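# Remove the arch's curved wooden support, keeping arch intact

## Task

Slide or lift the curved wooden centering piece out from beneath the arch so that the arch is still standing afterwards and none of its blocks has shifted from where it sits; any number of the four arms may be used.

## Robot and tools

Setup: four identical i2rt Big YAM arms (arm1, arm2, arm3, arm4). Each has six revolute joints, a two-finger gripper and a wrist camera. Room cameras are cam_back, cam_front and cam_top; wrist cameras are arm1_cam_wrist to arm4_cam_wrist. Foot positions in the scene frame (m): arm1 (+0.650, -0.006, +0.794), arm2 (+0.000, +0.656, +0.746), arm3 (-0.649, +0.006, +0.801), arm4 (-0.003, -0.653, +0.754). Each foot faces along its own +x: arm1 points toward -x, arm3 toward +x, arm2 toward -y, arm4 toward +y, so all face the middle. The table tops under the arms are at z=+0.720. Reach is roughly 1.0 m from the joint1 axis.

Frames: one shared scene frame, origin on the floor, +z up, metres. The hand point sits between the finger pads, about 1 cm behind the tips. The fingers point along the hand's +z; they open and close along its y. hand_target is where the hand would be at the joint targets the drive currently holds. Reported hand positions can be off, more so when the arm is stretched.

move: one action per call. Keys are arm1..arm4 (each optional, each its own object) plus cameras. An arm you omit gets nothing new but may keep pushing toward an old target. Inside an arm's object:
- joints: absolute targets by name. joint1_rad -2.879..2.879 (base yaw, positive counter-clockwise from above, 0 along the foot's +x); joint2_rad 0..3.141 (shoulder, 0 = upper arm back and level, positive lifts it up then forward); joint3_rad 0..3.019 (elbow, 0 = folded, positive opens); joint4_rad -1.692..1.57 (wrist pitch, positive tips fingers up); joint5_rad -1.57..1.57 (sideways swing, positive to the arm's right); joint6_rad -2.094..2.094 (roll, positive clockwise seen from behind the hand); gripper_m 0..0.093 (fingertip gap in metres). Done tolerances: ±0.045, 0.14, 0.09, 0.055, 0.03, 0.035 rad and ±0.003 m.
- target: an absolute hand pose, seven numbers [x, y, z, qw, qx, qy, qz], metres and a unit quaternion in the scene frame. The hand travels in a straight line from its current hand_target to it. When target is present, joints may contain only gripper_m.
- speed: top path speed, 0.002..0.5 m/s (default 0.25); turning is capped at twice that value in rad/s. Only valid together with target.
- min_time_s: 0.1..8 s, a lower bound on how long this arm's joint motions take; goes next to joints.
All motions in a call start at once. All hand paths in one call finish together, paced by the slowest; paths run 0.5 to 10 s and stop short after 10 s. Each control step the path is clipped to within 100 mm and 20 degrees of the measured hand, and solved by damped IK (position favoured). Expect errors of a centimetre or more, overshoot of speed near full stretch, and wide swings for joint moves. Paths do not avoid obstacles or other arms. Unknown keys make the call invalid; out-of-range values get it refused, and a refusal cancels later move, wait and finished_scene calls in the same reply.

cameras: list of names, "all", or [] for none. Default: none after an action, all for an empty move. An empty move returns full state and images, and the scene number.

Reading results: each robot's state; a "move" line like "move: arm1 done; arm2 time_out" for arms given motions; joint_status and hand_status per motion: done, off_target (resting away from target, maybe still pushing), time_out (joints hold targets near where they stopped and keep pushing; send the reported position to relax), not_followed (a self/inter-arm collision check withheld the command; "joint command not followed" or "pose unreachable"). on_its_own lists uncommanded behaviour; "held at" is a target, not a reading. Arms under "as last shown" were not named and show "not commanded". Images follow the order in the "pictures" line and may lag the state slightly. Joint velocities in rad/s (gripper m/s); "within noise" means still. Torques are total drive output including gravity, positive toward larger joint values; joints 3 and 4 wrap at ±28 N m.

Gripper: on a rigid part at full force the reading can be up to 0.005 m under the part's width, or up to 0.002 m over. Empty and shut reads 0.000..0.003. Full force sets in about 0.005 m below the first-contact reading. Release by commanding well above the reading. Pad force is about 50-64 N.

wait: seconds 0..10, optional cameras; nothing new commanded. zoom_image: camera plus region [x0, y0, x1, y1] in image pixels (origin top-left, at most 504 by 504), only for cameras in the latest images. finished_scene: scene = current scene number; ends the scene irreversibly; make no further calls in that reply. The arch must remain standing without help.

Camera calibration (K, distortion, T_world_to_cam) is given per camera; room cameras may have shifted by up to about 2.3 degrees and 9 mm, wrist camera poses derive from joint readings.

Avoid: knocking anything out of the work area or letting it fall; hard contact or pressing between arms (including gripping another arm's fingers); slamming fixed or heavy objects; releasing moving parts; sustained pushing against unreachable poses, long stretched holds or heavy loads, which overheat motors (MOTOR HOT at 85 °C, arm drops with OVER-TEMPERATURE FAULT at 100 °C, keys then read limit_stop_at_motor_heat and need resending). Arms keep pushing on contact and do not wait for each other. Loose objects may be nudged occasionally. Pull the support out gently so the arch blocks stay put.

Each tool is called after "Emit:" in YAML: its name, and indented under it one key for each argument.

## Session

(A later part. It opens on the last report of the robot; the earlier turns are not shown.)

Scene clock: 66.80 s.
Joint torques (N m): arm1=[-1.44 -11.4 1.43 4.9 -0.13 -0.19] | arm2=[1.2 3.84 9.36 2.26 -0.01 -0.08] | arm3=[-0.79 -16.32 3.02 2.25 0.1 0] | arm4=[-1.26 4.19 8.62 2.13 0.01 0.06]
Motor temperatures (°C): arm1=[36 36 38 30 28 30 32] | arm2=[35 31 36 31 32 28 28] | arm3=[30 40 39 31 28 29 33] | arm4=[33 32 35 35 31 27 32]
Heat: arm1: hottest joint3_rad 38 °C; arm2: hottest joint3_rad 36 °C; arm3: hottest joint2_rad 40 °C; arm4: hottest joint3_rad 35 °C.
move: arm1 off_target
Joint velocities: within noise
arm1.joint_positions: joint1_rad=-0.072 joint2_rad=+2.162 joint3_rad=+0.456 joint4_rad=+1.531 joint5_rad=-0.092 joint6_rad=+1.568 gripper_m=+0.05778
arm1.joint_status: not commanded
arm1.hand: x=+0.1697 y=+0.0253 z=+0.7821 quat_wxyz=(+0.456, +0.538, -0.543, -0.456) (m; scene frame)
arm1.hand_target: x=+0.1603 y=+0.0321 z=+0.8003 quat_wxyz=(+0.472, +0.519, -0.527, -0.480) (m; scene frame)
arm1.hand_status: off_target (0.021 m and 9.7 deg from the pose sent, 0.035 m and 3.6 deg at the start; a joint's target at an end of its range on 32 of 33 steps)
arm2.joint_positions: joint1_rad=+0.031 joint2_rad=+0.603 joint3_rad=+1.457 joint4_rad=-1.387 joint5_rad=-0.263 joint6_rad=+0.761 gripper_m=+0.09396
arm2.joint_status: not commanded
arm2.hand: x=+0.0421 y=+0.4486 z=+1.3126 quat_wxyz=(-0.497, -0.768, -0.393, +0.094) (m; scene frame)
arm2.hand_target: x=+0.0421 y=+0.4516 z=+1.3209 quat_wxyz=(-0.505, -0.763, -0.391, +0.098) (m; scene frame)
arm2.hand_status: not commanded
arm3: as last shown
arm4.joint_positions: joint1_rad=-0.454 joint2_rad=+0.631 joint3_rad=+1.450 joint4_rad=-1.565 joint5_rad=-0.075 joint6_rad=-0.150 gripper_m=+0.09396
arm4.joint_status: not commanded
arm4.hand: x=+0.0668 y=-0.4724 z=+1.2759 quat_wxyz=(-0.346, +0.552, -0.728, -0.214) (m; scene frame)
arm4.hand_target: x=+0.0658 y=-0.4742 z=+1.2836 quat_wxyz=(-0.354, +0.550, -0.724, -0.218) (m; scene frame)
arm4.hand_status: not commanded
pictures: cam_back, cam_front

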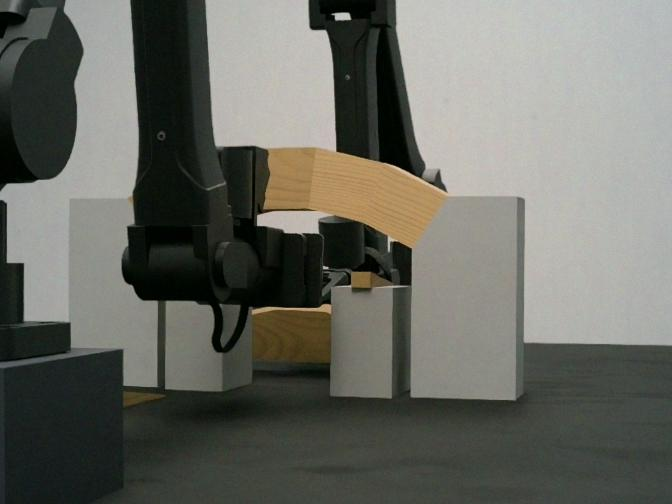

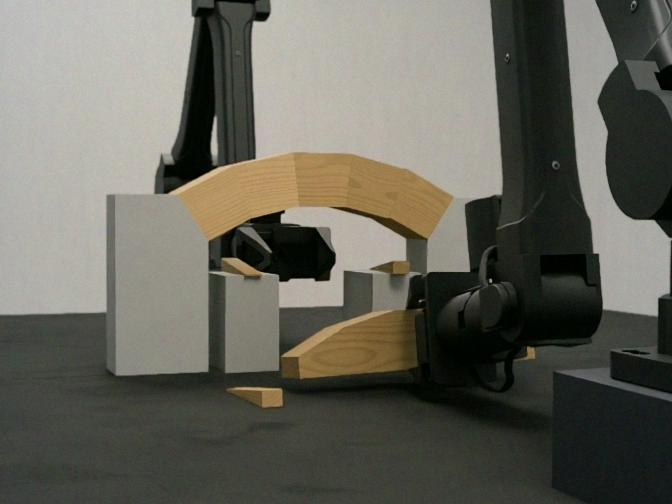

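Emit:
move:
  arm1: {"target": [0.162, 0.032, 0.782, -0.4565, -0.5400, 0.5400, 0.4565], "speed": 0.05}
  cameras: ["cam_front", "cam_back"]

Scene clock: 68.20 s.
Joint torques (N m): arm1=[-1.55 -11.28 1.54 2.74 -0.13 -0.3] | arm2=[1.32 3.66 9.37 2.3 0 -0.05] | arm3=[-0.91 -16.32 2.99 2.25 0.1 -0.01] | arm4=[-1.03 3.78 8.55 2.03 0 -0.01]
Motor temperatures (°C): arm1=[36 36 38 30 28 30 32] | arm2=[35 31 36 31 32 28 28] | arm3=[30 40 38 31 28 29 33] | arm4=[33 32 35 35 31 27 32]
Heat: arm1: hottest joint3_rad 38 °C; arm2: hottest joint3_rad 36 °C; arm3: hottest joint2_rad 40 °C; arm4: hottest joint3_rad 35 °C.
move: arm1 off_target
Joint velocities: within noise
arm1.joint_positions: joint1_rad=-0.080 joint2_rad=+2.162 joint3_rad=+0.456 joint4_rad=+1.503 joint5_rad=-0.115 joint6_rad=+1.568 gripper_m=+0.05778
arm1.joint_status: not commanded
arm1.hand: x=+0.1713 y=+0.0250 z=+0.7752 quat_wxyz=(+0.453, +0.547, -0.547, -0.443) (m; scene frame)
arm1.hand_target: x=+0.1623 y=+0.0320 z=+0.7821 quat_wxyz=(+0.456, +0.540, -0.540, -0.457) (m; scene frame)
arm1.hand_status: off_target (0.013 m and 1.9 deg from the pose sent, 0.010 m and 0.4 deg at the start)
arm2, arm3, arm4: as last shown
pictures: cam_back, cam_front

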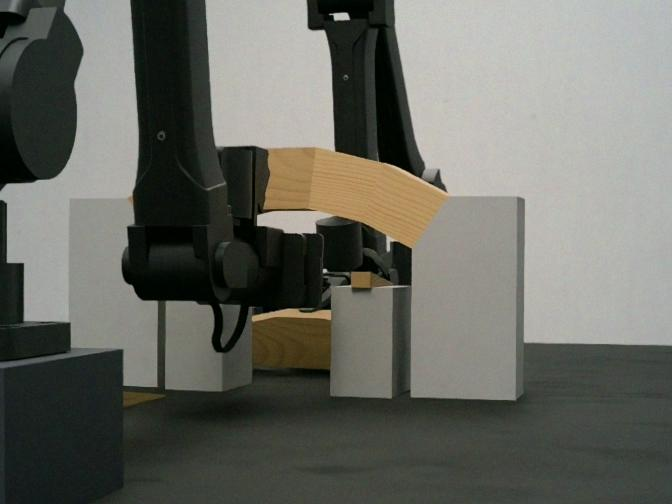

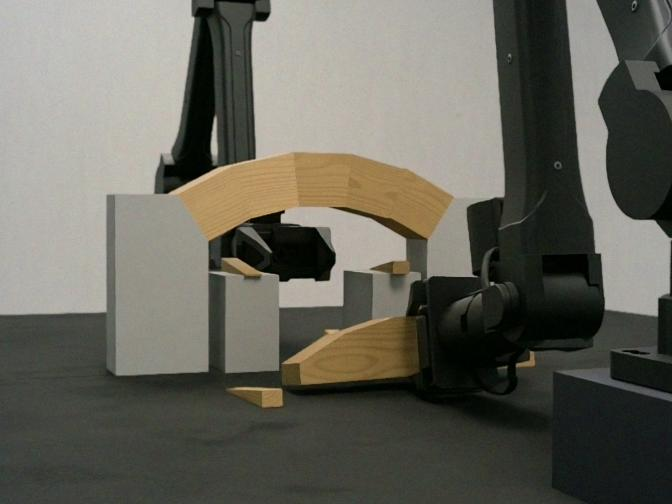

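Emit:
move:
  arm1: {"target": [0.162, 0.032, 0.766, -0.4565, -0.5400, 0.5400, 0.4565], "speed": 0.05}
  cameras: ["cam_front", "arm1_cam_wrist"]

Emit:
zoom_image:
  camera: "cam_front"
  region: [200, 270, 560, 430]

Scene clock: 69.47 s.
Joint torques (N m): arm1=[-1.2 -8.94 1.31 3.51 -0.13 -0.16] | arm2=[0.97 3.96 9.4 2.24 -0.02 -0.04] | arm3=[-0.79 -16.38 3 2.21 0.1 0] | arm4=[-0.85 4.25 8.58 2.15 -0.01 0.05]
Motor temperatures (°C): arm1=[36 36 38 30 28 30 32] | arm2=[35 31 36 31 32 28 28] | arm3=[30 40 38 31 28 29 33] | arm4=[33 32 35 35 31 27 32]
Heat: arm1: hottest joint3_rad 38 °C; arm2: hottest joint3_rad 36 °C; arm3: hottest joint2_rad 40 °C; arm4: hottest joint3_rad 35 °C.
move: arm1 done
Joint velocities: within noise
arm1.joint_positions: joint1_rad=-0.080 joint2_rad=+2.193 joint3_rad=+0.478 joint4_rad=+1.534 joint5_rad=-0.115 joint6_rad=+1.555 gripper_m=+0.05778
arm1.joint_status: not commanded
arm1.hand: x=+0.1652 y=+0.0256 z=+0.7724 quat_wxyz=(+0.456, +0.546, -0.538, -0.453) (m; scene frame)
arm1.hand_target: x=+0.1624 y=+0.0319 z=+0.7660 quat_wxyz=(+0.456, +0.540, -0.540, -0.456) (m; scene frame)
arm1.hand_status: done (0.010 m and 0.8 deg from the pose sent, 0.015 m and 1.9 deg at the start)
arm2, arm3, arm4: as last shown
pictures: arm1_cam_wrist, cam_front
camera_calibration:
arm1_cam_wrist: T_world_to_cam=[[0.188643, 0.00545552, -0.982031, 0.726135], [0.579134, -0.808212, 0.106759, -0.154356], [-0.793106, -0.588867, -0.155623, 0.394137], [0, 0, 0, 1]] pos_world=[0.265005, 0.103381, 0.790902]

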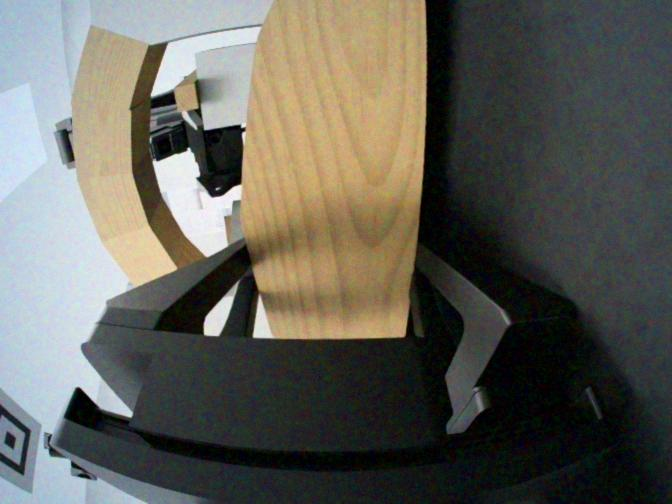

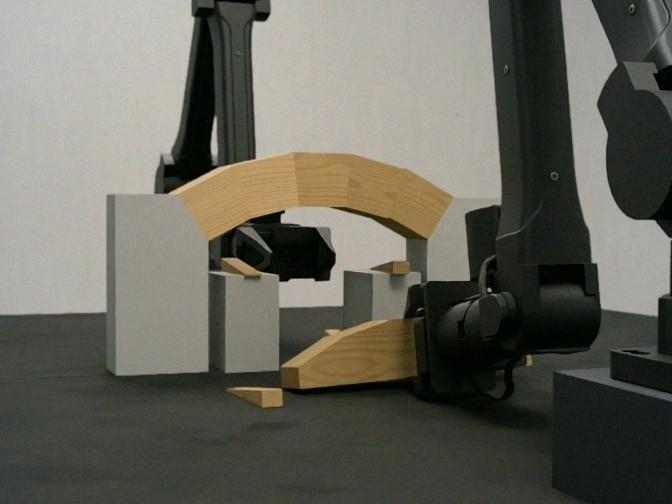

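Scaled by 1.400 from the camera's 672x504 image, which has a finer 960x720 frame.

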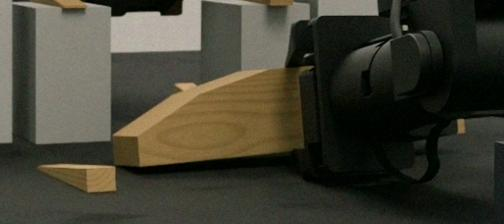

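Emit:
move:
  arm1: {"joints": {"gripper_m": 0.062}}

Emit:
move:
  arm1: {"joints": {"gripper_m": 0.070}}
  cameras: ["cam_front", "arm1_cam_wrist"]

Emit:
zoom_image:
  camera: "cam_front"
  region: [200, 270, 560, 430]

Scene clock: 70.47 s.
Joint torques (N m): arm1=[-1.55 -9 0.87 3.07 -0.13 -0.14] | arm2=[1.03 3.96 9.31 2.28 0 -0.06] | arm3=[-0.85 -16.26 3 2.19 0.1 0.01] | arm4=[-0.56 4.25 8.65 2.07 0.01 0.03]
Motor temperatures (°C): arm1=[36 36 37 30 28 30 32] | arm2=[35 31 36 31 32 28 28] | arm3=[30 40 38 31 28 29 33] | arm4=[33 32 35 35 31 27 32]
Heat: arm1: hottest joint3_rad 37 °C; arm2: hottest joint3_rad 36 °C; arm3: hottest joint2_rad 40 °C; arm4: hottest joint3_rad 35 °C.
move: arm1 done
Joint velocities: within noise
arm1.joint_positions: joint1_rad=-0.080 joint2_rad=+2.194 joint3_rad=+0.484 joint4_rad=+1.542 joint5_rad=-0.115 joint6_rad=+1.554 gripper_m=+0.06191
arm1.joint_status: all done
arm1.hand: x=+0.1627 y=+0.0259 z=+0.7750 quat_wxyz=(+0.458, +0.544, -0.535, -0.457) (m; scene frame)
arm1.hand_target: x=+0.1623 y=+0.0319 z=+0.7661 quat_wxyz=(+0.456, +0.540, -0.540, -0.456) (m; scene frame)
arm1.hand_status: not commanded
arm2, arm3, arm4: as last shown
pictures: none

Scene clock: 71.03 s.
Joint torques (N m): arm1=[-1.49 -9 0.92 2.21 -0.12 -0.11] | arm2=[1.14 3.78 9.36 2.28 -0.03 -0.06] | arm3=[-0.91 -16.21 2.97 2.19 0.09 0] | arm4=[-1.14 4.31 8.46 1.84 -0.01 0.02]
Motor temperatures (°C): arm1=[36 36 37 30 28 30 32] | arm2=[35 31 36 31 32 28 28] | arm3=[30 40 38 31 28 29 33] | arm4=[33 32 35 35 31 27 32]
Heat: arm1: hottest joint3_rad 37 °C; arm2: hottest joint3_rad 36 °C; arm3: hottest joint2_rad 40 °C; arm4: hottest joint3_rad 35 °C.
move: arm1 done
Joint velocities: within noise
arm1.joint_positions: joint1_rad=-0.080 joint2_rad=+2.194 joint3_rad=+0.484 joint4_rad=+1.562 joint5_rad=-0.115 joint6_rad=+1.551 gripper_m=+0.06984
arm1.joint_status: all done
arm1.hand: x=+0.1619 y=+0.0259 z=+0.7798 quat_wxyz=(+0.462, +0.540, -0.529, -0.463) (m; scene frame)
arm1.hand_target: x=+0.1623 y=+0.0319 z=+0.7661 quat_wxyz=(+0.456, +0.540, -0.540, -0.456) (m; scene frame)
arm1.hand_status: not commanded
arm2, arm3, arm4: as last shown
pictures: arm1_cam_wrist, cam_front
camera_calibration:
arm1_cam_wrist: T_world_to_cam=[[0.15681, 0.0134686, -0.987537, 0.743208], [0.583002, -0.808368, 0.0815493, -0.1339], [-0.797195, -0.588524, -0.134612, 0.37709], [0, 0, 0, 1]] pos_world=[0.262135, 0.103676, 0.795625]

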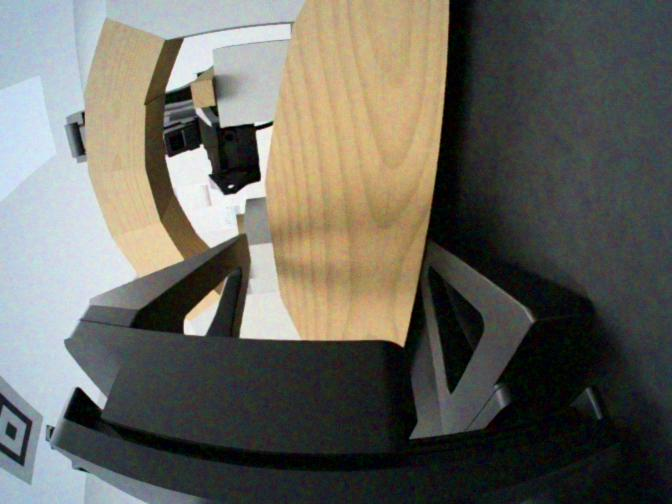

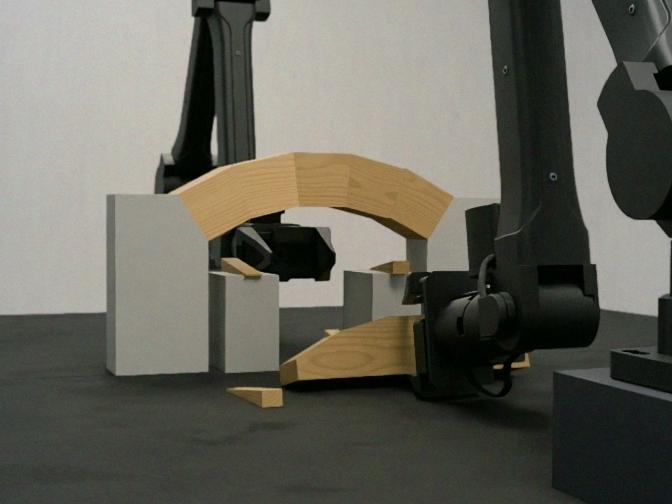

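Scaled by 1.400 from the camera's 672x504 image, which has a finer 960x720 frame.

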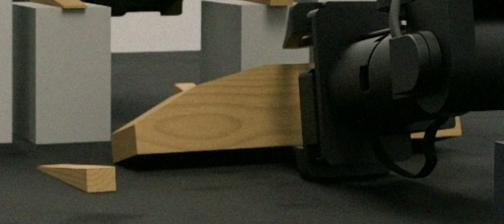

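Emit:
move:
  arm1: {"target": [0.215, 0.0265, 0.772, -0.4585, -0.5381, 0.5327, 0.4639], "speed": 0.05}
  cameras: ["cam_front", "arm1_cam_wrist", "cam_top"]

Scene clock: 72.90 s.
Joint torques (N m): arm1=[-1.67 -10.75 -1.99 2.44 -0.15 -0.18] | arm2=[0.97 3.72 9.44 2.3 -0.02 -0.06] | arm3=[-0.85 -16.26 3 2.24 0.11 0.01] | arm4=[-0.79 4.07 8.59 2.17 -0.02 0.02]
Motor temperatures (°C): arm1=[36 36 37 30 28 30 32] | arm2=[35 31 36 31 32 28 28] | arm3=[30 41 38 31 28 29 33] | arm4=[33 32 35 35 31 27 32]
Heat: arm1: hottest joint3_rad 37 °C; arm2: hottest joint3_rad 36 °C; arm3: hottest joint2_rad 41 °C; arm4: hottest joint3_rad 35 °C.
move: arm1 off_target
Joint velocities: within noise
arm1.joint_positions: joint1_rad=-0.083 joint2_rad=+2.178 joint3_rad=+0.369 joint4_rad=+1.584 joint5_rad=-0.120 joint6_rad=+1.538 gripper_m=+0.06989
arm1.joint_status: not commanded
arm1.hand: x=+0.2065 y=+0.0217 z=+0.7728 quat_wxyz=(+0.442, +0.559, -0.544, -0.443) (m; scene frame)
arm1.hand_target: x=+0.2143 y=+0.0264 z=+0.7725 quat_wxyz=(+0.437, +0.558, -0.551, -0.440) (m; scene frame)
arm1.hand_status: off_target (0.010 m and 4.1 deg from the pose sent, 0.054 m and 0.7 deg at the start; a joint's target at an end of its range on 44 of 49 steps)
arm2, arm3, arm4: as last shown
pictures: arm1_cam_wrist, cam_front, cam_top
camera_calibration:
arm1_cam_wrist: T_world_to_cam=[[0.230585, 0.0175581, -0.972894, 0.702757], [0.578671, -0.806293, 0.122599, -0.193655], [-0.782285, -0.591255, -0.196079, 0.45372], [0, 0, 0, 1]] pos_world=[0.304956, 0.0997825, 0.796415]

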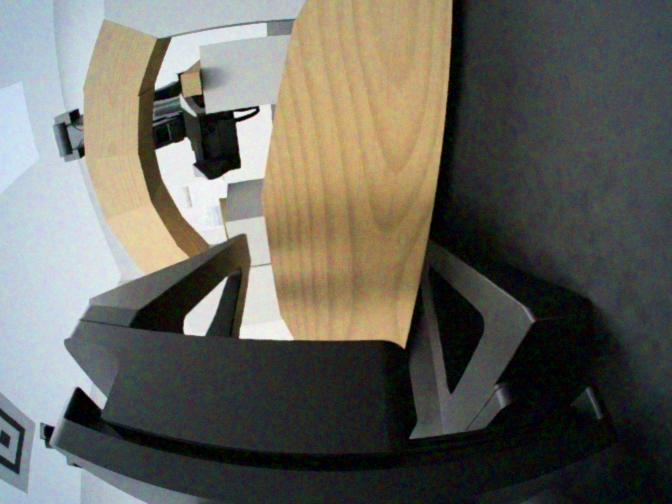

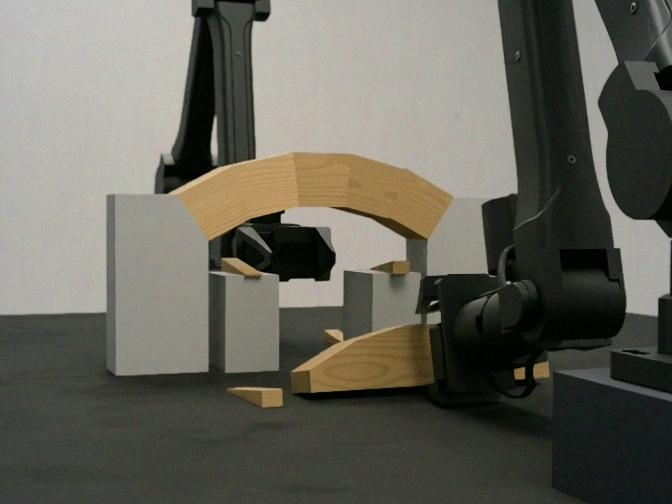

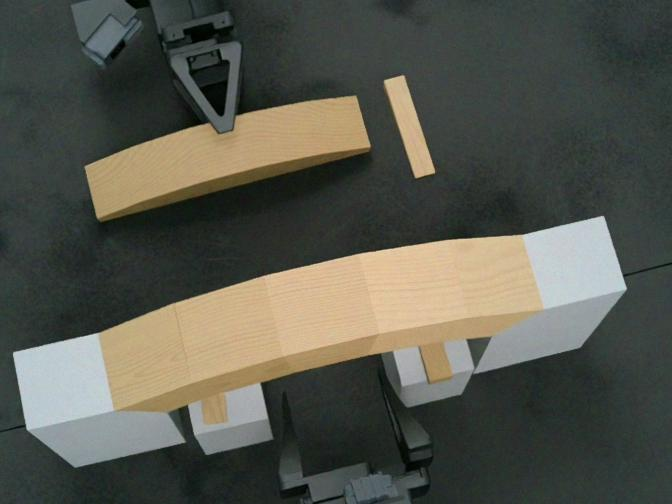

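Emit:
zoom_image:
  camera: "cam_front"
  region: [270, 310, 550, 420]

Scaled by 1.800 from the camera's 672x504 image, which has a finer 960x720 frame.

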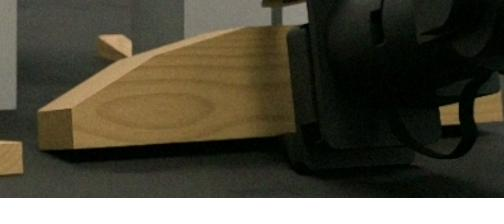

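Emit:
move:
  arm1: {"target": [0.245, 0.0265, 0.768, -0.4056, -0.5793, 0.5793, 0.4056], "speed": 0.1, "joints": {"gripper_m": 0.09}}
  cameras: ["cam_front", "arm1_cam_wrist", "cam_top"]

Emit:
zoom_image:
  camera: "cam_front"
  region: [270, 310, 550, 420]

Scene clock: 76.20 s.
Joint torques (N m): arm1=[-1.67 -8.88 -2.07 0.92 -0.12 -0.2] | arm2=[1.2 3.78 9.39 2.25 -0.02 -0.06] | arm3=[-0.91 -16.38 3.02 2.21 0.09 0] | arm4=[-1.14 3.72 8.68 2.18 -0.02 0]
Motor temperatures (°C): arm1=[36 36 37 30 28 30 32] | arm2=[35 31 36 31 32 28 28] | arm3=[30 41 38 31 28 29 33] | arm4=[33 32 35 35 31 27 32]
Heat: arm1: hottest joint3_rad 37 °C; arm2: hottest joint3_rad 36 °C; arm3: hottest joint2_rad 41 °C; arm4: hottest joint3_rad 35 °C.
move: arm1 off_target
Joint velocities: within noise
arm1.joint_positions: joint1_rad=-0.092 joint2_rad=+2.076 joint3_rad=+0.289 joint4_rad=+1.484 joint5_rad=-0.124 joint6_rad=+1.534 gripper_m=+0.08989
arm1.joint_status: all done
arm1.hand: x=+0.2326 y=+0.0222 z=+0.7785 quat_wxyz=(+0.421, +0.573, -0.564, -0.420) (m; scene frame)
arm1.hand_target: x=+0.2452 y=+0.0261 z=+0.7682 quat_wxyz=(+0.406, +0.579, -0.579, -0.406) (m; scene frame)
arm1.hand_status: off_target (0.017 m and 3.1 deg from the pose sent, 0.039 m and 7.6 deg at the start)
arm2, arm3, arm4: as last shown
pictures: arm1_cam_wrist, cam_front, cam_top
camera_calibration:
arm1_cam_wrist: T_world_to_cam=[[0.304932, 0.0101212, -0.95232, 0.669075], [0.562542, -0.80878, 0.17153, -0.243289], [-0.768481, -0.588025, -0.252317, 0.51599], [0, 0, 0, 1]] pos_world=[0.329366, 0.0998756, 0.809098]

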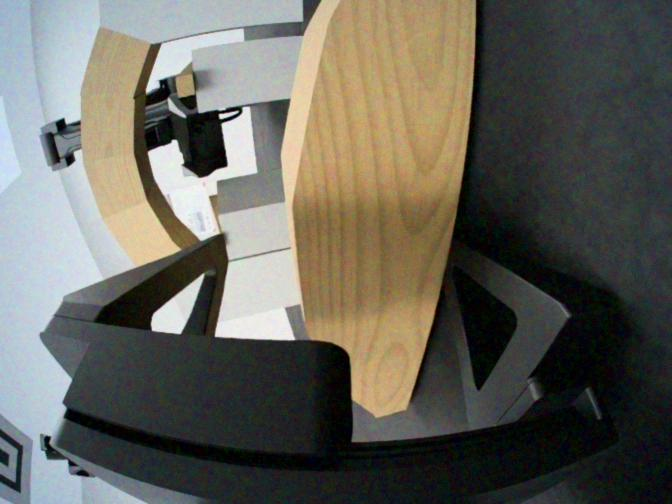

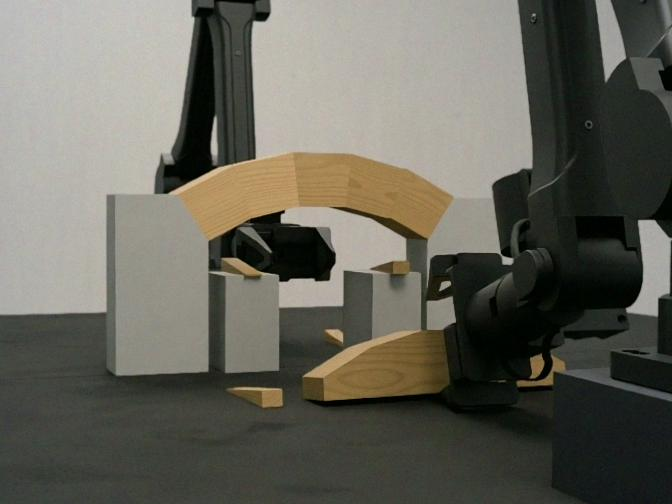

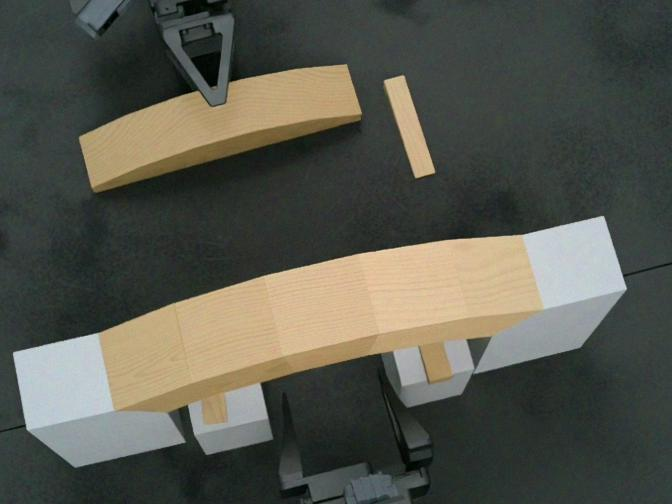

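Scaled by 1.800 from the camera's 672x504 image, which has a finer 960x720 frame.

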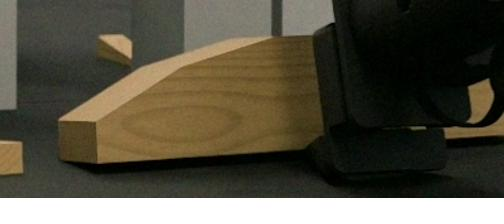

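Emit:
move:
  arm1: {"joints": {"gripper_m": 0.047}}
  cameras: ["cam_front", "arm1_cam_wrist"]

Scene clock: 78.03 s.
Joint torques (N m): arm1=[-1.61 -9 -1.14 1.95 -0.12 -0.2] | arm2=[1.08 3.72 9.35 2.28 -0.01 -0.06] | arm3=[-0.91 -16.15 3.02 2.19 0.11 0] | arm4=[-1.2 4.6 8.75 2.11 0.02 0.03]
Motor temperatures (°C): arm1=[36 36 37 30 28 30 32] | arm2=[35 31 36 31 32 28 28] | arm3=[30 41 38 31 28 29 33] | arm4=[33 32 36 35 31 27 32]
Heat: arm1: hottest joint3_rad 37 °C; arm2: hottest joint3_rad 36 °C; arm3: hottest joint2_rad 41 °C; arm4: hottest joint3_rad 36 °C.
move: arm1 off_target
Joint velocities: within noise
arm1.joint_positions: joint1_rad=-0.093 joint2_rad=+2.076 joint3_rad=+0.275 joint4_rad=+1.461 joint5_rad=-0.124 joint6_rad=+1.534 gripper_m=+0.05637
arm1.joint_status: gripper_m off_target (ended at +0.05641, target +0.04700)
arm1.hand: x=+0.2407 y=+0.0216 z=+0.7708 quat_wxyz=(+0.412, +0.580, -0.573, -0.408) (m; scene frame)
arm1.hand_target: x=+0.2451 y=+0.0261 z=+0.7682 quat_wxyz=(+0.406, +0.579, -0.579, -0.406) (m; scene frame)
arm1.hand_status: not commanded
arm2, arm4: as last shown
arm3.joint_positions: joint1_rad=-0.062 joint2_rad=+2.097 joint3_rad=+0.710 joint4_rad=+1.352 joint5_rad=-0.012 joint6_rad=+0.014 gripper_m=+0.07491
arm3.joint_status: not commanded
arm3.hand: x=-0.0606 y=-0.0059 z=+0.8361 quat_wxyz=(-0.692, -0.007, -0.722, +0.001) (m; scene frame)
arm3.hand_target: x=-0.0600 y=-0.0099 z=+0.8546 quat_wxyz=(-0.707, -0.006, -0.707, +0.006) (m; scene frame)
arm3.hand_status: not commanded
pictures: arm1_cam_wrist, cam_front
camera_calibration:
arm1_cam_wrist: T_world_to_cam=[[0.340431, 0.00563376, -0.940253, 0.641553], [0.554815, -0.808549, 0.196033, -0.263985], [-0.759136, -0.588402, -0.278381, 0.537793], [0, 0, 0, 1]] pos_world=[0.336317, 0.0993791, 0.804683]

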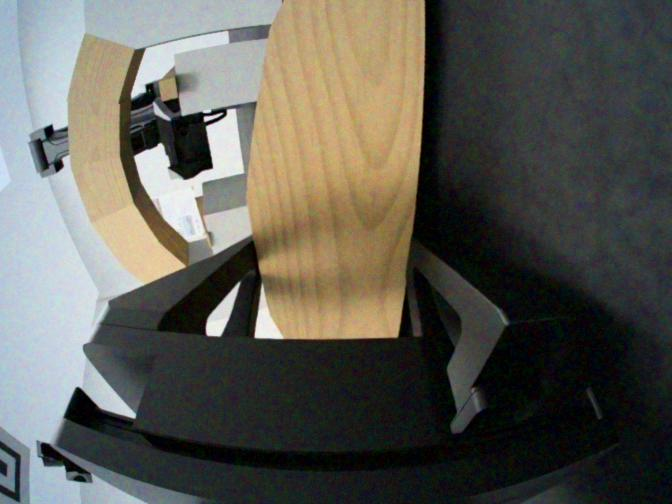

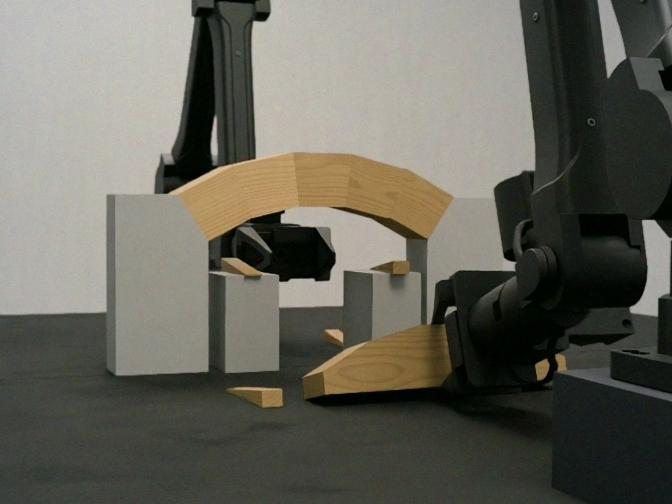

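Emit:
move:
  arm1: {"target": [0.230, 0.028, 0.865, -0.0308, -0.7064, 0.7064, 0.0308], "speed": 0.35}
  cameras: ["cam_front", "arm1_cam_wrist", "cam_top"]

Scene clock: 80.83 s.
Joint torques (N m): arm1=[0.56 -9.7 10.5 -0.36 0.17 -0.23] | arm2=[0.97 3.72 9.33 2.32 -0.01 -0.07] | arm3=[-0.91 -16.26 2.99 2.22 0.1 -0.01] | arm4=[-1.03 4.25 8.65 2.04 -0.02 0.05]
Motor temperatures (°C): arm1=[36 36 38 30 28 30 32] | arm2=[35 31 36 31 32 28 28] | arm3=[30 41 37 31 28 28 33] | arm4=[33 32 36 35 31 27 32]
Heat: arm1: hottest joint3_rad 38 °C; arm2: hottest joint3_rad 36 °C; arm3: hottest joint2_rad 41 °C; arm4: hottest joint3_rad 36 °C.
move: arm1 off_target
Joint velocities: within noise
arm1.joint_positions: joint1_rad=-0.076 joint2_rad=+1.518 joint3_rad=+0.922 joint4_rad=-0.936 joint5_rad=-0.019 joint6_rad=+1.496 gripper_m=+0.05637
arm1.joint_status: not commanded
arm1.hand: x=+0.2571 y=+0.0305 z=+0.8464 quat_wxyz=(+0.018, +0.698, -0.716, -0.013) (m; scene frame)
arm1.hand_target: x=+0.2313 y=+0.0278 z=+0.8655 quat_wxyz=(+0.031, +0.706, -0.707, -0.031) (m; scene frame)
arm1.hand_status: off_target (0.033 m and 2.9 deg from the pose sent, 0.095 m and 65.9 deg at the start)
arm2.joint_positions: joint1_rad=+0.031 joint2_rad=+0.603 joint3_rad=+1.457 joint4_rad=-1.387 joint5_rad=-0.263 joint6_rad=+0.761 gripper_m=+0.09396
arm2.joint_status: not commanded
arm2.hand: x=+0.0421 y=+0.4486 z=+1.3126 quat_wxyz=(-0.497, -0.768, -0.393, +0.094) (m; scene frame)
arm2.hand_target: x=+0.0421 y=+0.4516 z=+1.3209 quat_wxyz=(-0.505, -0.763, -0.391, +0.098) (m; scene frame)
arm2.hand_status: not commanded
arm3: as last shown
arm4.joint_positions: joint1_rad=-0.454 joint2_rad=+0.631 joint3_rad=+1.450 joint4_rad=-1.565 joint5_rad=-0.075 joint6_rad=-0.150 gripper_m=+0.09396
arm4.joint_status: not commanded
arm4.hand: x=+0.0668 y=-0.4724 z=+1.2759 quat_wxyz=(-0.346, +0.552, -0.728, -0.214) (m; scene frame)
arm4.hand_target: x=+0.0658 y=-0.4742 z=+1.2836 quat_wxyz=(-0.354, +0.550, -0.724, -0.218) (m; scene frame)
arm4.hand_status: not commanded
pictures: arm1_cam_wrist, cam_front, cam_top
camera_calibration:
arm1_cam_wrist: T_world_to_cam=[[0.999194, -0.0260553, -0.0305364, -0.23142], [-0.00319747, -0.809961, 0.586475, -0.467672], [-0.0400141, -0.585905, -0.809391, 0.840945], [0, 0, 0, 1]] pos_world=[0.263388, 0.107887, 0.947865]

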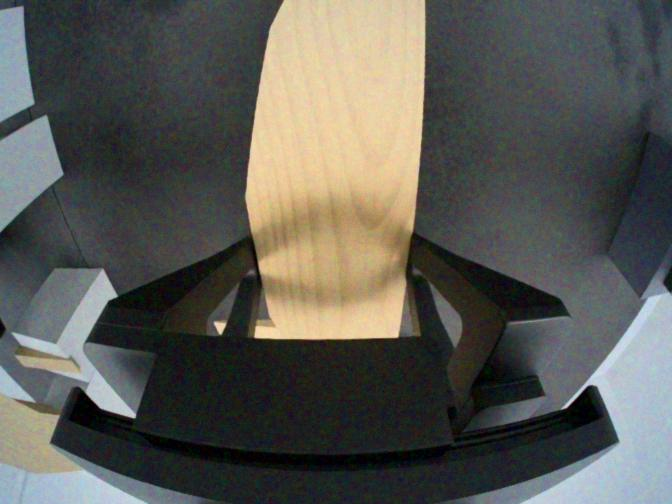

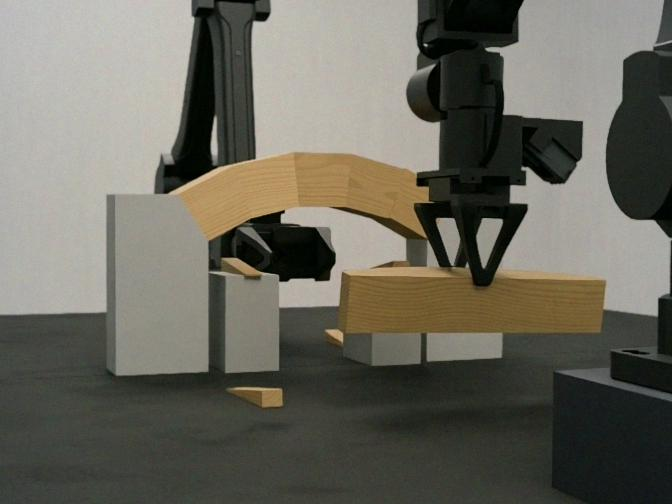

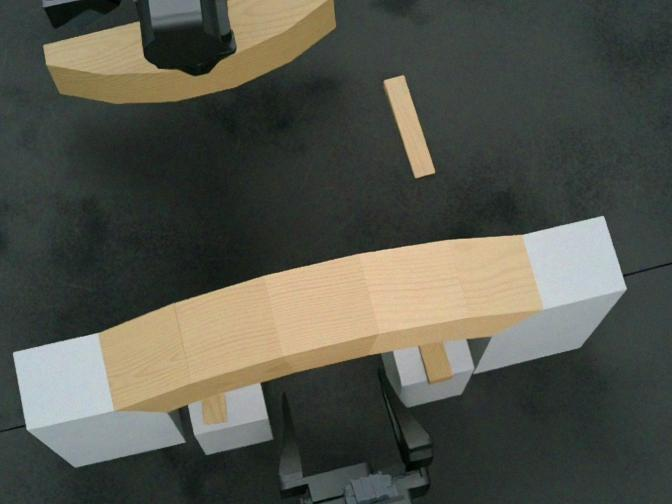

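Emit:
move:
  arm1: {"target": [0.230, 0.028, 0.795, 0, -0.7071, 0.7071, 0], "speed": 0.1}
  cameras: ["cam_front"]

Emit:
zoom_image:
  camera: "cam_front"
  region: [270, 250, 630, 420]

Scene clock: 82.33 s.
Joint torques (N m): arm1=[0.56 -11.4 8.51 0.46 0.19 -0.18] | arm2=[1.44 3.6 9.37 2.25 -0.01 -0.08] | arm3=[-0.73 -16.32 2.97 2.19 0.1 0] | arm4=[-1.14 4.19 8.54 2.1 0 0.03]
Motor temperatures (°C): arm1=[36 36 38 30 28 30 32] | arm2=[35 31 36 31 32 28 28] | arm3=[30 41 37 31 28 28 33] | arm4=[33 32 36 35 31 27 32]
Heat: arm1: hottest joint3_rad 38 °C; arm2: hottest joint3_rad 36 °C; arm3: hottest joint2_rad 41 °C; arm4: hottest joint3_rad 36 °C.
move: arm1 off_target
Joint velocities: within noise
arm1.joint_positions: joint1_rad=-0.071 joint2_rad=+1.687 joint3_rad=+0.922 joint4_rad=-0.868 joint5_rad=-0.012 joint6_rad=+1.496 gripper_m=+0.05637
arm1.joint_status: not commanded
arm1.hand: x=+0.2590 y=+0.0303 z=+0.7830 quat_wxyz=(-0.017, +0.699, -0.715, +0.023) (m; scene frame)
arm1.hand_target: x=+0.2311 y=+0.0277 z=+0.7960 quat_wxyz=(+0.000, +0.707, -0.707, +0.000) (m; scene frame)
arm1.hand_status: off_target (0.031 m and 3.6 deg from the pose sent, 0.058 m and 3.0 deg at the start)
arm2, arm3, arm4: as last shown
pictures: cam_front

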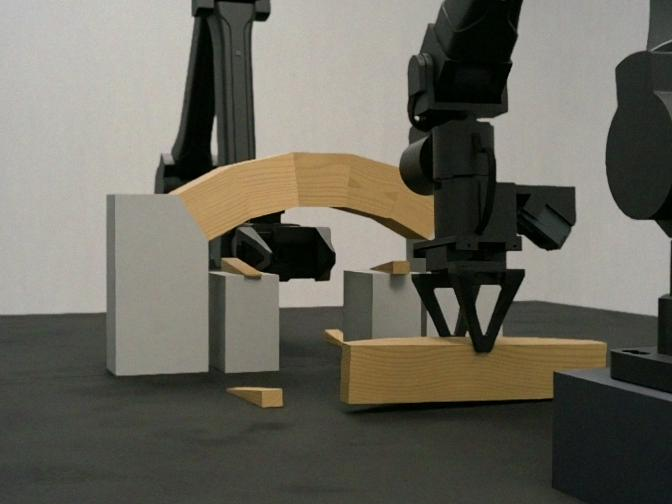

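Scaled by 1.400 from the camera's 672x504 image, which has a finer 960x720 frame.

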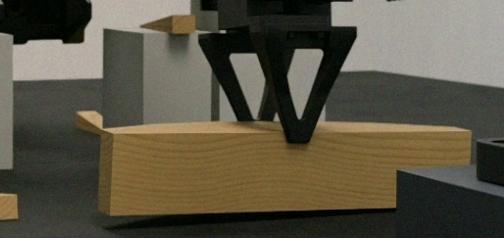

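Close to the table. Lower about 2 cm more.

Emit:
move:
  arm1: {"target": [0.233, 0.028, 0.777, 0, -0.7071, 0.7071, 0], "speed": 0.06}
  cameras: ["cam_front"]

Emit:
zoom_image:
  camera: "cam_front"
  region: [270, 250, 630, 420]

Scene clock: 83.47 s.
Joint torques (N m): arm1=[0.44 -10.23 6.89 1.29 0.09 -0.19] | arm2=[1.08 3.78 9.42 2.32 -0.02 -0.05] | arm3=[-0.79 -16.32 2.99 2.19 0.09 0] | arm4=[-1.08 4.13 8.54 2.06 0 0.03]
Motor temperatures (°C): arm1=[36 36 38 30 28 30 32] | arm2=[35 31 36 31 32 28 28] | arm3=[30 41 37 31 28 28 33] | arm4=[33 32 36 35 31 27 32]
Heat: arm1: hottest joint3_rad 38 °C; arm2: hottest joint3_rad 36 °C; arm3: hottest joint2_rad 41 °C; arm4: hottest joint3_rad 36 °C.
move: arm1 off_target
Joint velocities: within noise
arm1.joint_positions: joint1_rad=-0.071 joint2_rad=+1.699 joint3_rad=+0.922 joint4_rad=-0.832 joint5_rad=-0.009 joint6_rad=+1.496 gripper_m=+0.05637
arm1.joint_status: not commanded
arm1.hand: x=+0.2519 y=+0.0314 z=+0.7779 quat_wxyz=(-0.011, +0.699, -0.715, +0.013) (m; scene frame)
arm1.hand_target: x=+0.2335 y=+0.0279 z=+0.7777 quat_wxyz=(+0.000, +0.707, -0.707, +0.000) (m; scene frame)
arm1.hand_status: off_target (0.019 m and 2.3 deg from the pose sent, 0.027 m and 3.6 deg at the start)
arm2, arm3, arm4: as last shown
pictures: cam_front

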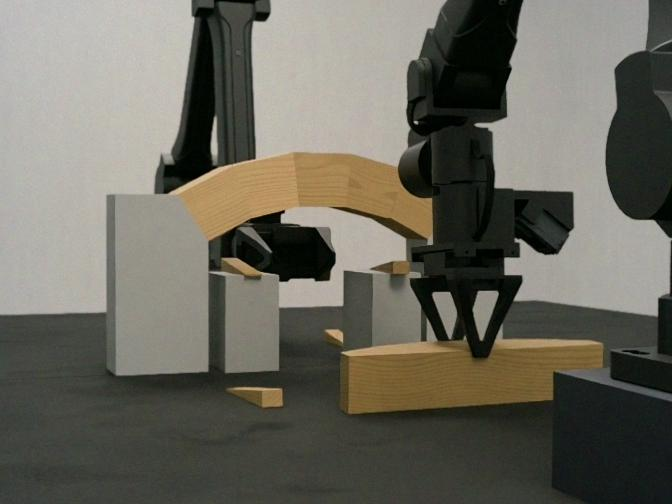

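Scaled by 1.400 from the camera's 672x504 image, which has a finer 960x720 frame.

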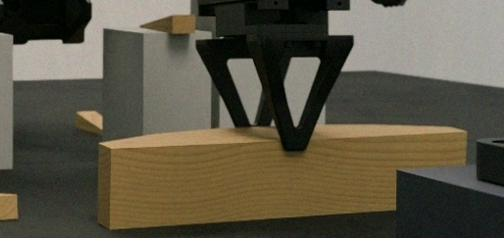

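Emit:
move:
  arm1: {"target": [0.238, 0.028, 0.762, 0, -0.7071, 0.7071, 0], "speed": 0.06}

Emit:
move:
  arm1: {"joints": {"gripper_m": 0.066}}
  cameras: ["cam_front", "arm1_cam_wrist"]

Scene clock: 84.73 s.
Joint torques (N m): arm1=[0.56 -8.76 5.03 3.03 0.06 -0.19] | arm2=[1.32 3.72 9.36 2.33 -0.02 -0.06] | arm3=[-0.85 -16.26 2.99 2.21 0.09 -0.01] | arm4=[-0.85 3.66 8.72 2.13 -0.01 0.04]
Motor temperatures (°C): arm1=[36 36 38 30 28 30 32] | arm2=[35 31 36 31 32 28 28] | arm3=[30 41 37 31 28 28 33] | arm4=[33 32 36 35 31 27 32]
Heat: arm1: hottest joint3_rad 38 °C; arm2: hottest joint3_rad 36 °C; arm3: hottest joint2_rad 41 °C; arm4: hottest joint3_rad 36 °C.
move: arm1 off_target
Joint velocities: within noise
arm1.joint_positions: joint1_rad=-0.071 joint2_rad=+1.699 joint3_rad=+0.922 joint4_rad=-0.825 joint5_rad=-0.008 joint6_rad=+1.496 gripper_m=+0.05637
arm1.joint_status: not commanded
arm1.hand: x=+0.2500 y=+0.0317 z=+0.7778 quat_wxyz=(-0.009, +0.699, -0.715, +0.010) (m; scene frame)
arm1.hand_target: x=+0.2389 y=+0.0279 z=+0.7631 quat_wxyz=(+0.000, +0.707, -0.707, +0.000) (m; scene frame)
arm1.hand_status: off_target (0.020 m and 2.0 deg from the pose sent, 0.021 m and 2.3 deg at the start)
arm2, arm3, arm4: as last shown
pictures: none

Scene clock: 85.40 s.
Joint torques (N m): arm1=[0.5 -9.99 5 1.29 0.07 -0.2] | arm2=[1.26 3.66 9.37 2.26 -0.02 -0.05] | arm3=[-0.79 -16.09 3 2.22 0.1 0.01] | arm4=[-1.08 4.19 8.68 2.1 -0.01 0.05]
Motor temperatures (°C): arm1=[36 36 38 30 28 30 32] | arm2=[35 31 36 31 32 28 28] | arm3=[30 41 37 31 28 28 33] | arm4=[33 32 36 35 31 27 32]
Heat: arm1: hottest joint3_rad 38 °C; arm2: hottest joint3_rad 36 °C; arm3: hottest joint2_rad 41 °C; arm4: hottest joint3_rad 36 °C.
move: arm1 done
Joint velocities: within noise
arm1.joint_positions: joint1_rad=-0.071 joint2_rad=+1.712 joint3_rad=+0.922 joint4_rad=-0.786 joint5_rad=-0.008 joint6_rad=+1.496 gripper_m=+0.06594
arm1.joint_status: all done
arm1.hand: x=+0.2425 y=+0.0325 z=+0.7727 quat_wxyz=(+0.000, +0.699, -0.715, +0.000) (m; scene frame)
arm1.hand_target: x=+0.2390 y=+0.0279 z=+0.7630 quat_wxyz=(+0.000, +0.707, -0.707, +0.000) (m; scene frame)
arm1.hand_status: not commanded
arm2, arm3, arm4: as last shown
pictures: arm1_cam_wrist, cam_front
camera_calibration:
arm1_cam_wrist: T_world_to_cam=[[0.999657, -0.0216252, 0.014773, -0.254243], [-0.026184, -0.813644, 0.580774, -0.412857], [-0.00053939, -0.580961, -0.813931, 0.775759], [0, 0, 0, 1]] pos_world=[0.243764, 0.109269, 0.874947]

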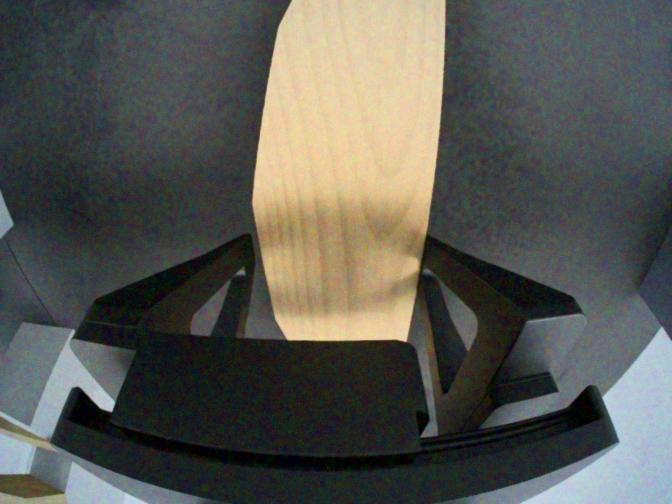

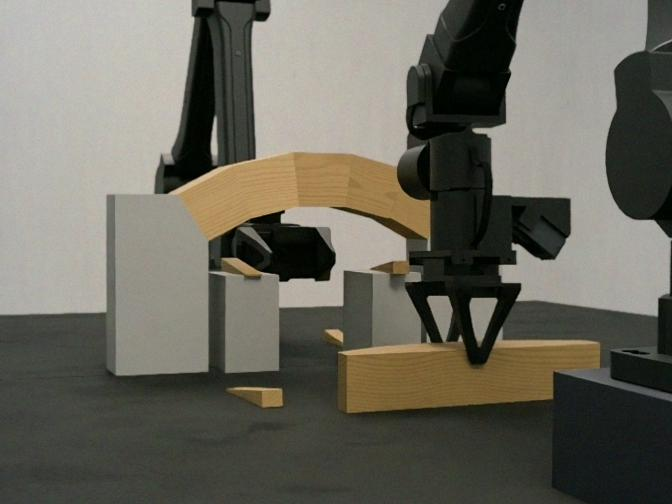

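Emit:
move:
  arm1: {"joints": {"gripper_m": 0.082}}

Emit:
move:
  arm1: {"target": [0.243, 0.031, 0.860, 0, -0.7071, 0.7071, 0], "speed": 0.12}
  cameras: ["cam_front", "cam_top", "cam_back"]

Scene clock: 86.20 s.
Joint torques (N m): arm1=[0.56 -9.93 5.03 0.92 0.07 -0.21] | arm2=[1.26 3.72 9.33 2.33 -0.02 -0.05] | arm3=[-0.79 -16.32 2.99 2.25 0.09 0] | arm4=[-1.03 4.01 8.51 1.96 0.01 0.04]
Motor temperatures (°C): arm1=[36 36 38 30 28 30 32] | arm2=[35 31 36 31 32 28 28] | arm3=[30 41 37 31 28 28 33] | arm4=[33 32 36 35 31 27 32]
Heat: arm1: hottest joint3_rad 38 °C; arm2: hottest joint3_rad 36 °C; arm3: hottest joint2_rad 41 °C; arm4: hottest joint3_rad 36 °C.
move: arm1 done
Joint velocities: within noise
arm1.joint_positions: joint1_rad=-0.071 joint2_rad=+1.712 joint3_rad=+0.922 joint4_rad=-0.777 joint5_rad=-0.008 joint6_rad=+1.496 gripper_m=+0.08182
arm1.joint_status: all done
arm1.hand: x=+0.2401 y=+0.0327 z=+0.7727 quat_wxyz=(+0.003, +0.700, -0.715, -0.003) (m; scene frame)
arm1.hand_target: x=+0.2389 y=+0.0279 z=+0.7631 quat_wxyz=(+0.000, +0.707, -0.707, +0.000) (m; scene frame)
arm1.hand_status: not commanded
arm2, arm3, arm4: as last shown
pictures: none

Scene clock: 87.77 s.
Joint torques (N m): arm1=[-0.15 -11.93 8.85 -0.53 0.07 -0.22] | arm2=[1.38 3.66 9.35 2.32 -0.01 -0.06] | arm3=[-0.79 -16.21 2.97 2.24 0.1 0] | arm4=[-1.26 4.13 8.64 2.18 0 0.02]
Motor temperatures (°C): arm1=[36 36 38 30 28 30 32] | arm2=[35 31 36 31 32 28 28] | arm3=[30 42 37 31 28 28 33] | arm4=[33 32 36 35 31 27 32]
Heat: arm1: hottest joint3_rad 38 °C; arm2: hottest joint3_rad 36 °C; arm3: hottest joint2_rad 42 °C; arm4: hottest joint3_rad 36 °C.
move: arm1 off_target
Joint velocities: within noise
arm1.joint_positions: joint1_rad=-0.071 joint2_rad=+1.568 joint3_rad=+0.964 joint4_rad=-1.016 joint5_rad=-0.008 joint6_rad=+1.488 gripper_m=+0.08191
arm1.joint_status: not commanded
arm1.hand: x=+0.2615 y=+0.0300 z=+0.8410 quat_wxyz=(-0.014, +0.702, -0.712, +0.017) (m; scene frame)
arm1.hand_target: x=+0.2438 y=+0.0309 z=+0.8601 quat_wxyz=(+0.000, +0.707, -0.707, +0.000) (m; scene frame)
arm1.hand_status: off_target (0.027 m and 2.7 deg from the pose sent, 0.087 m and 1.3 deg at the start)
arm2, arm3, arm4: as last shown
pictures: cam_back, cam_front, cam_top

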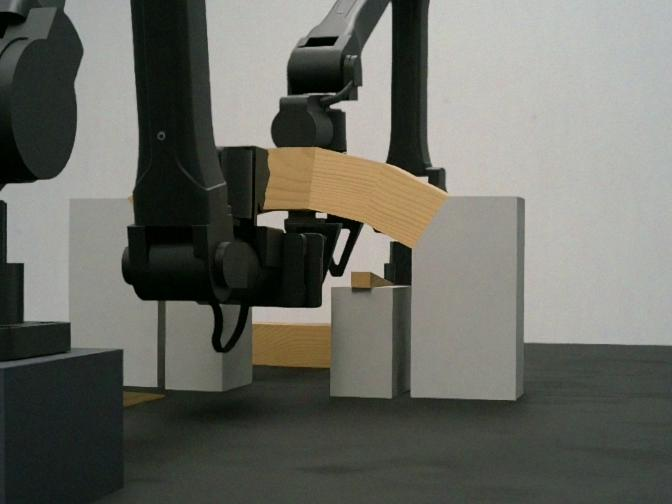

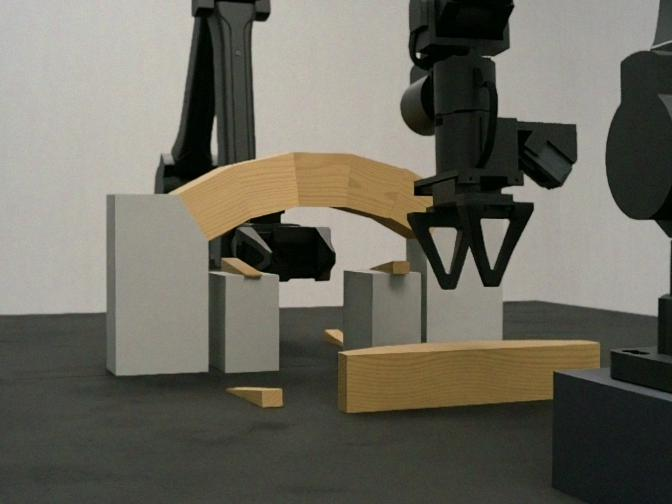

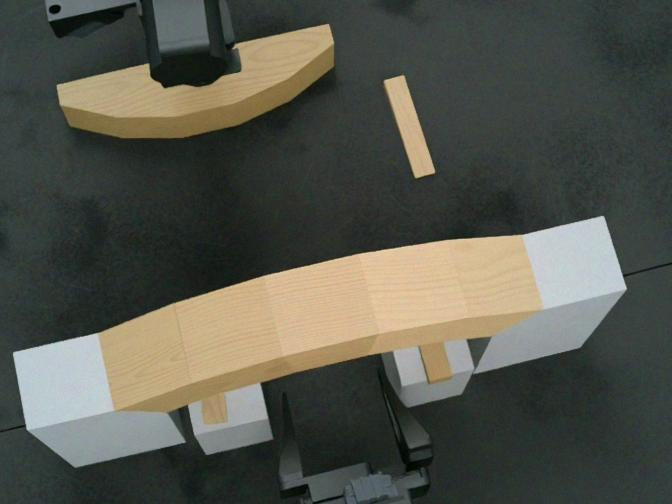

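Emit:
finished_scene:
  scene: 2

The scene is finished: the task was done.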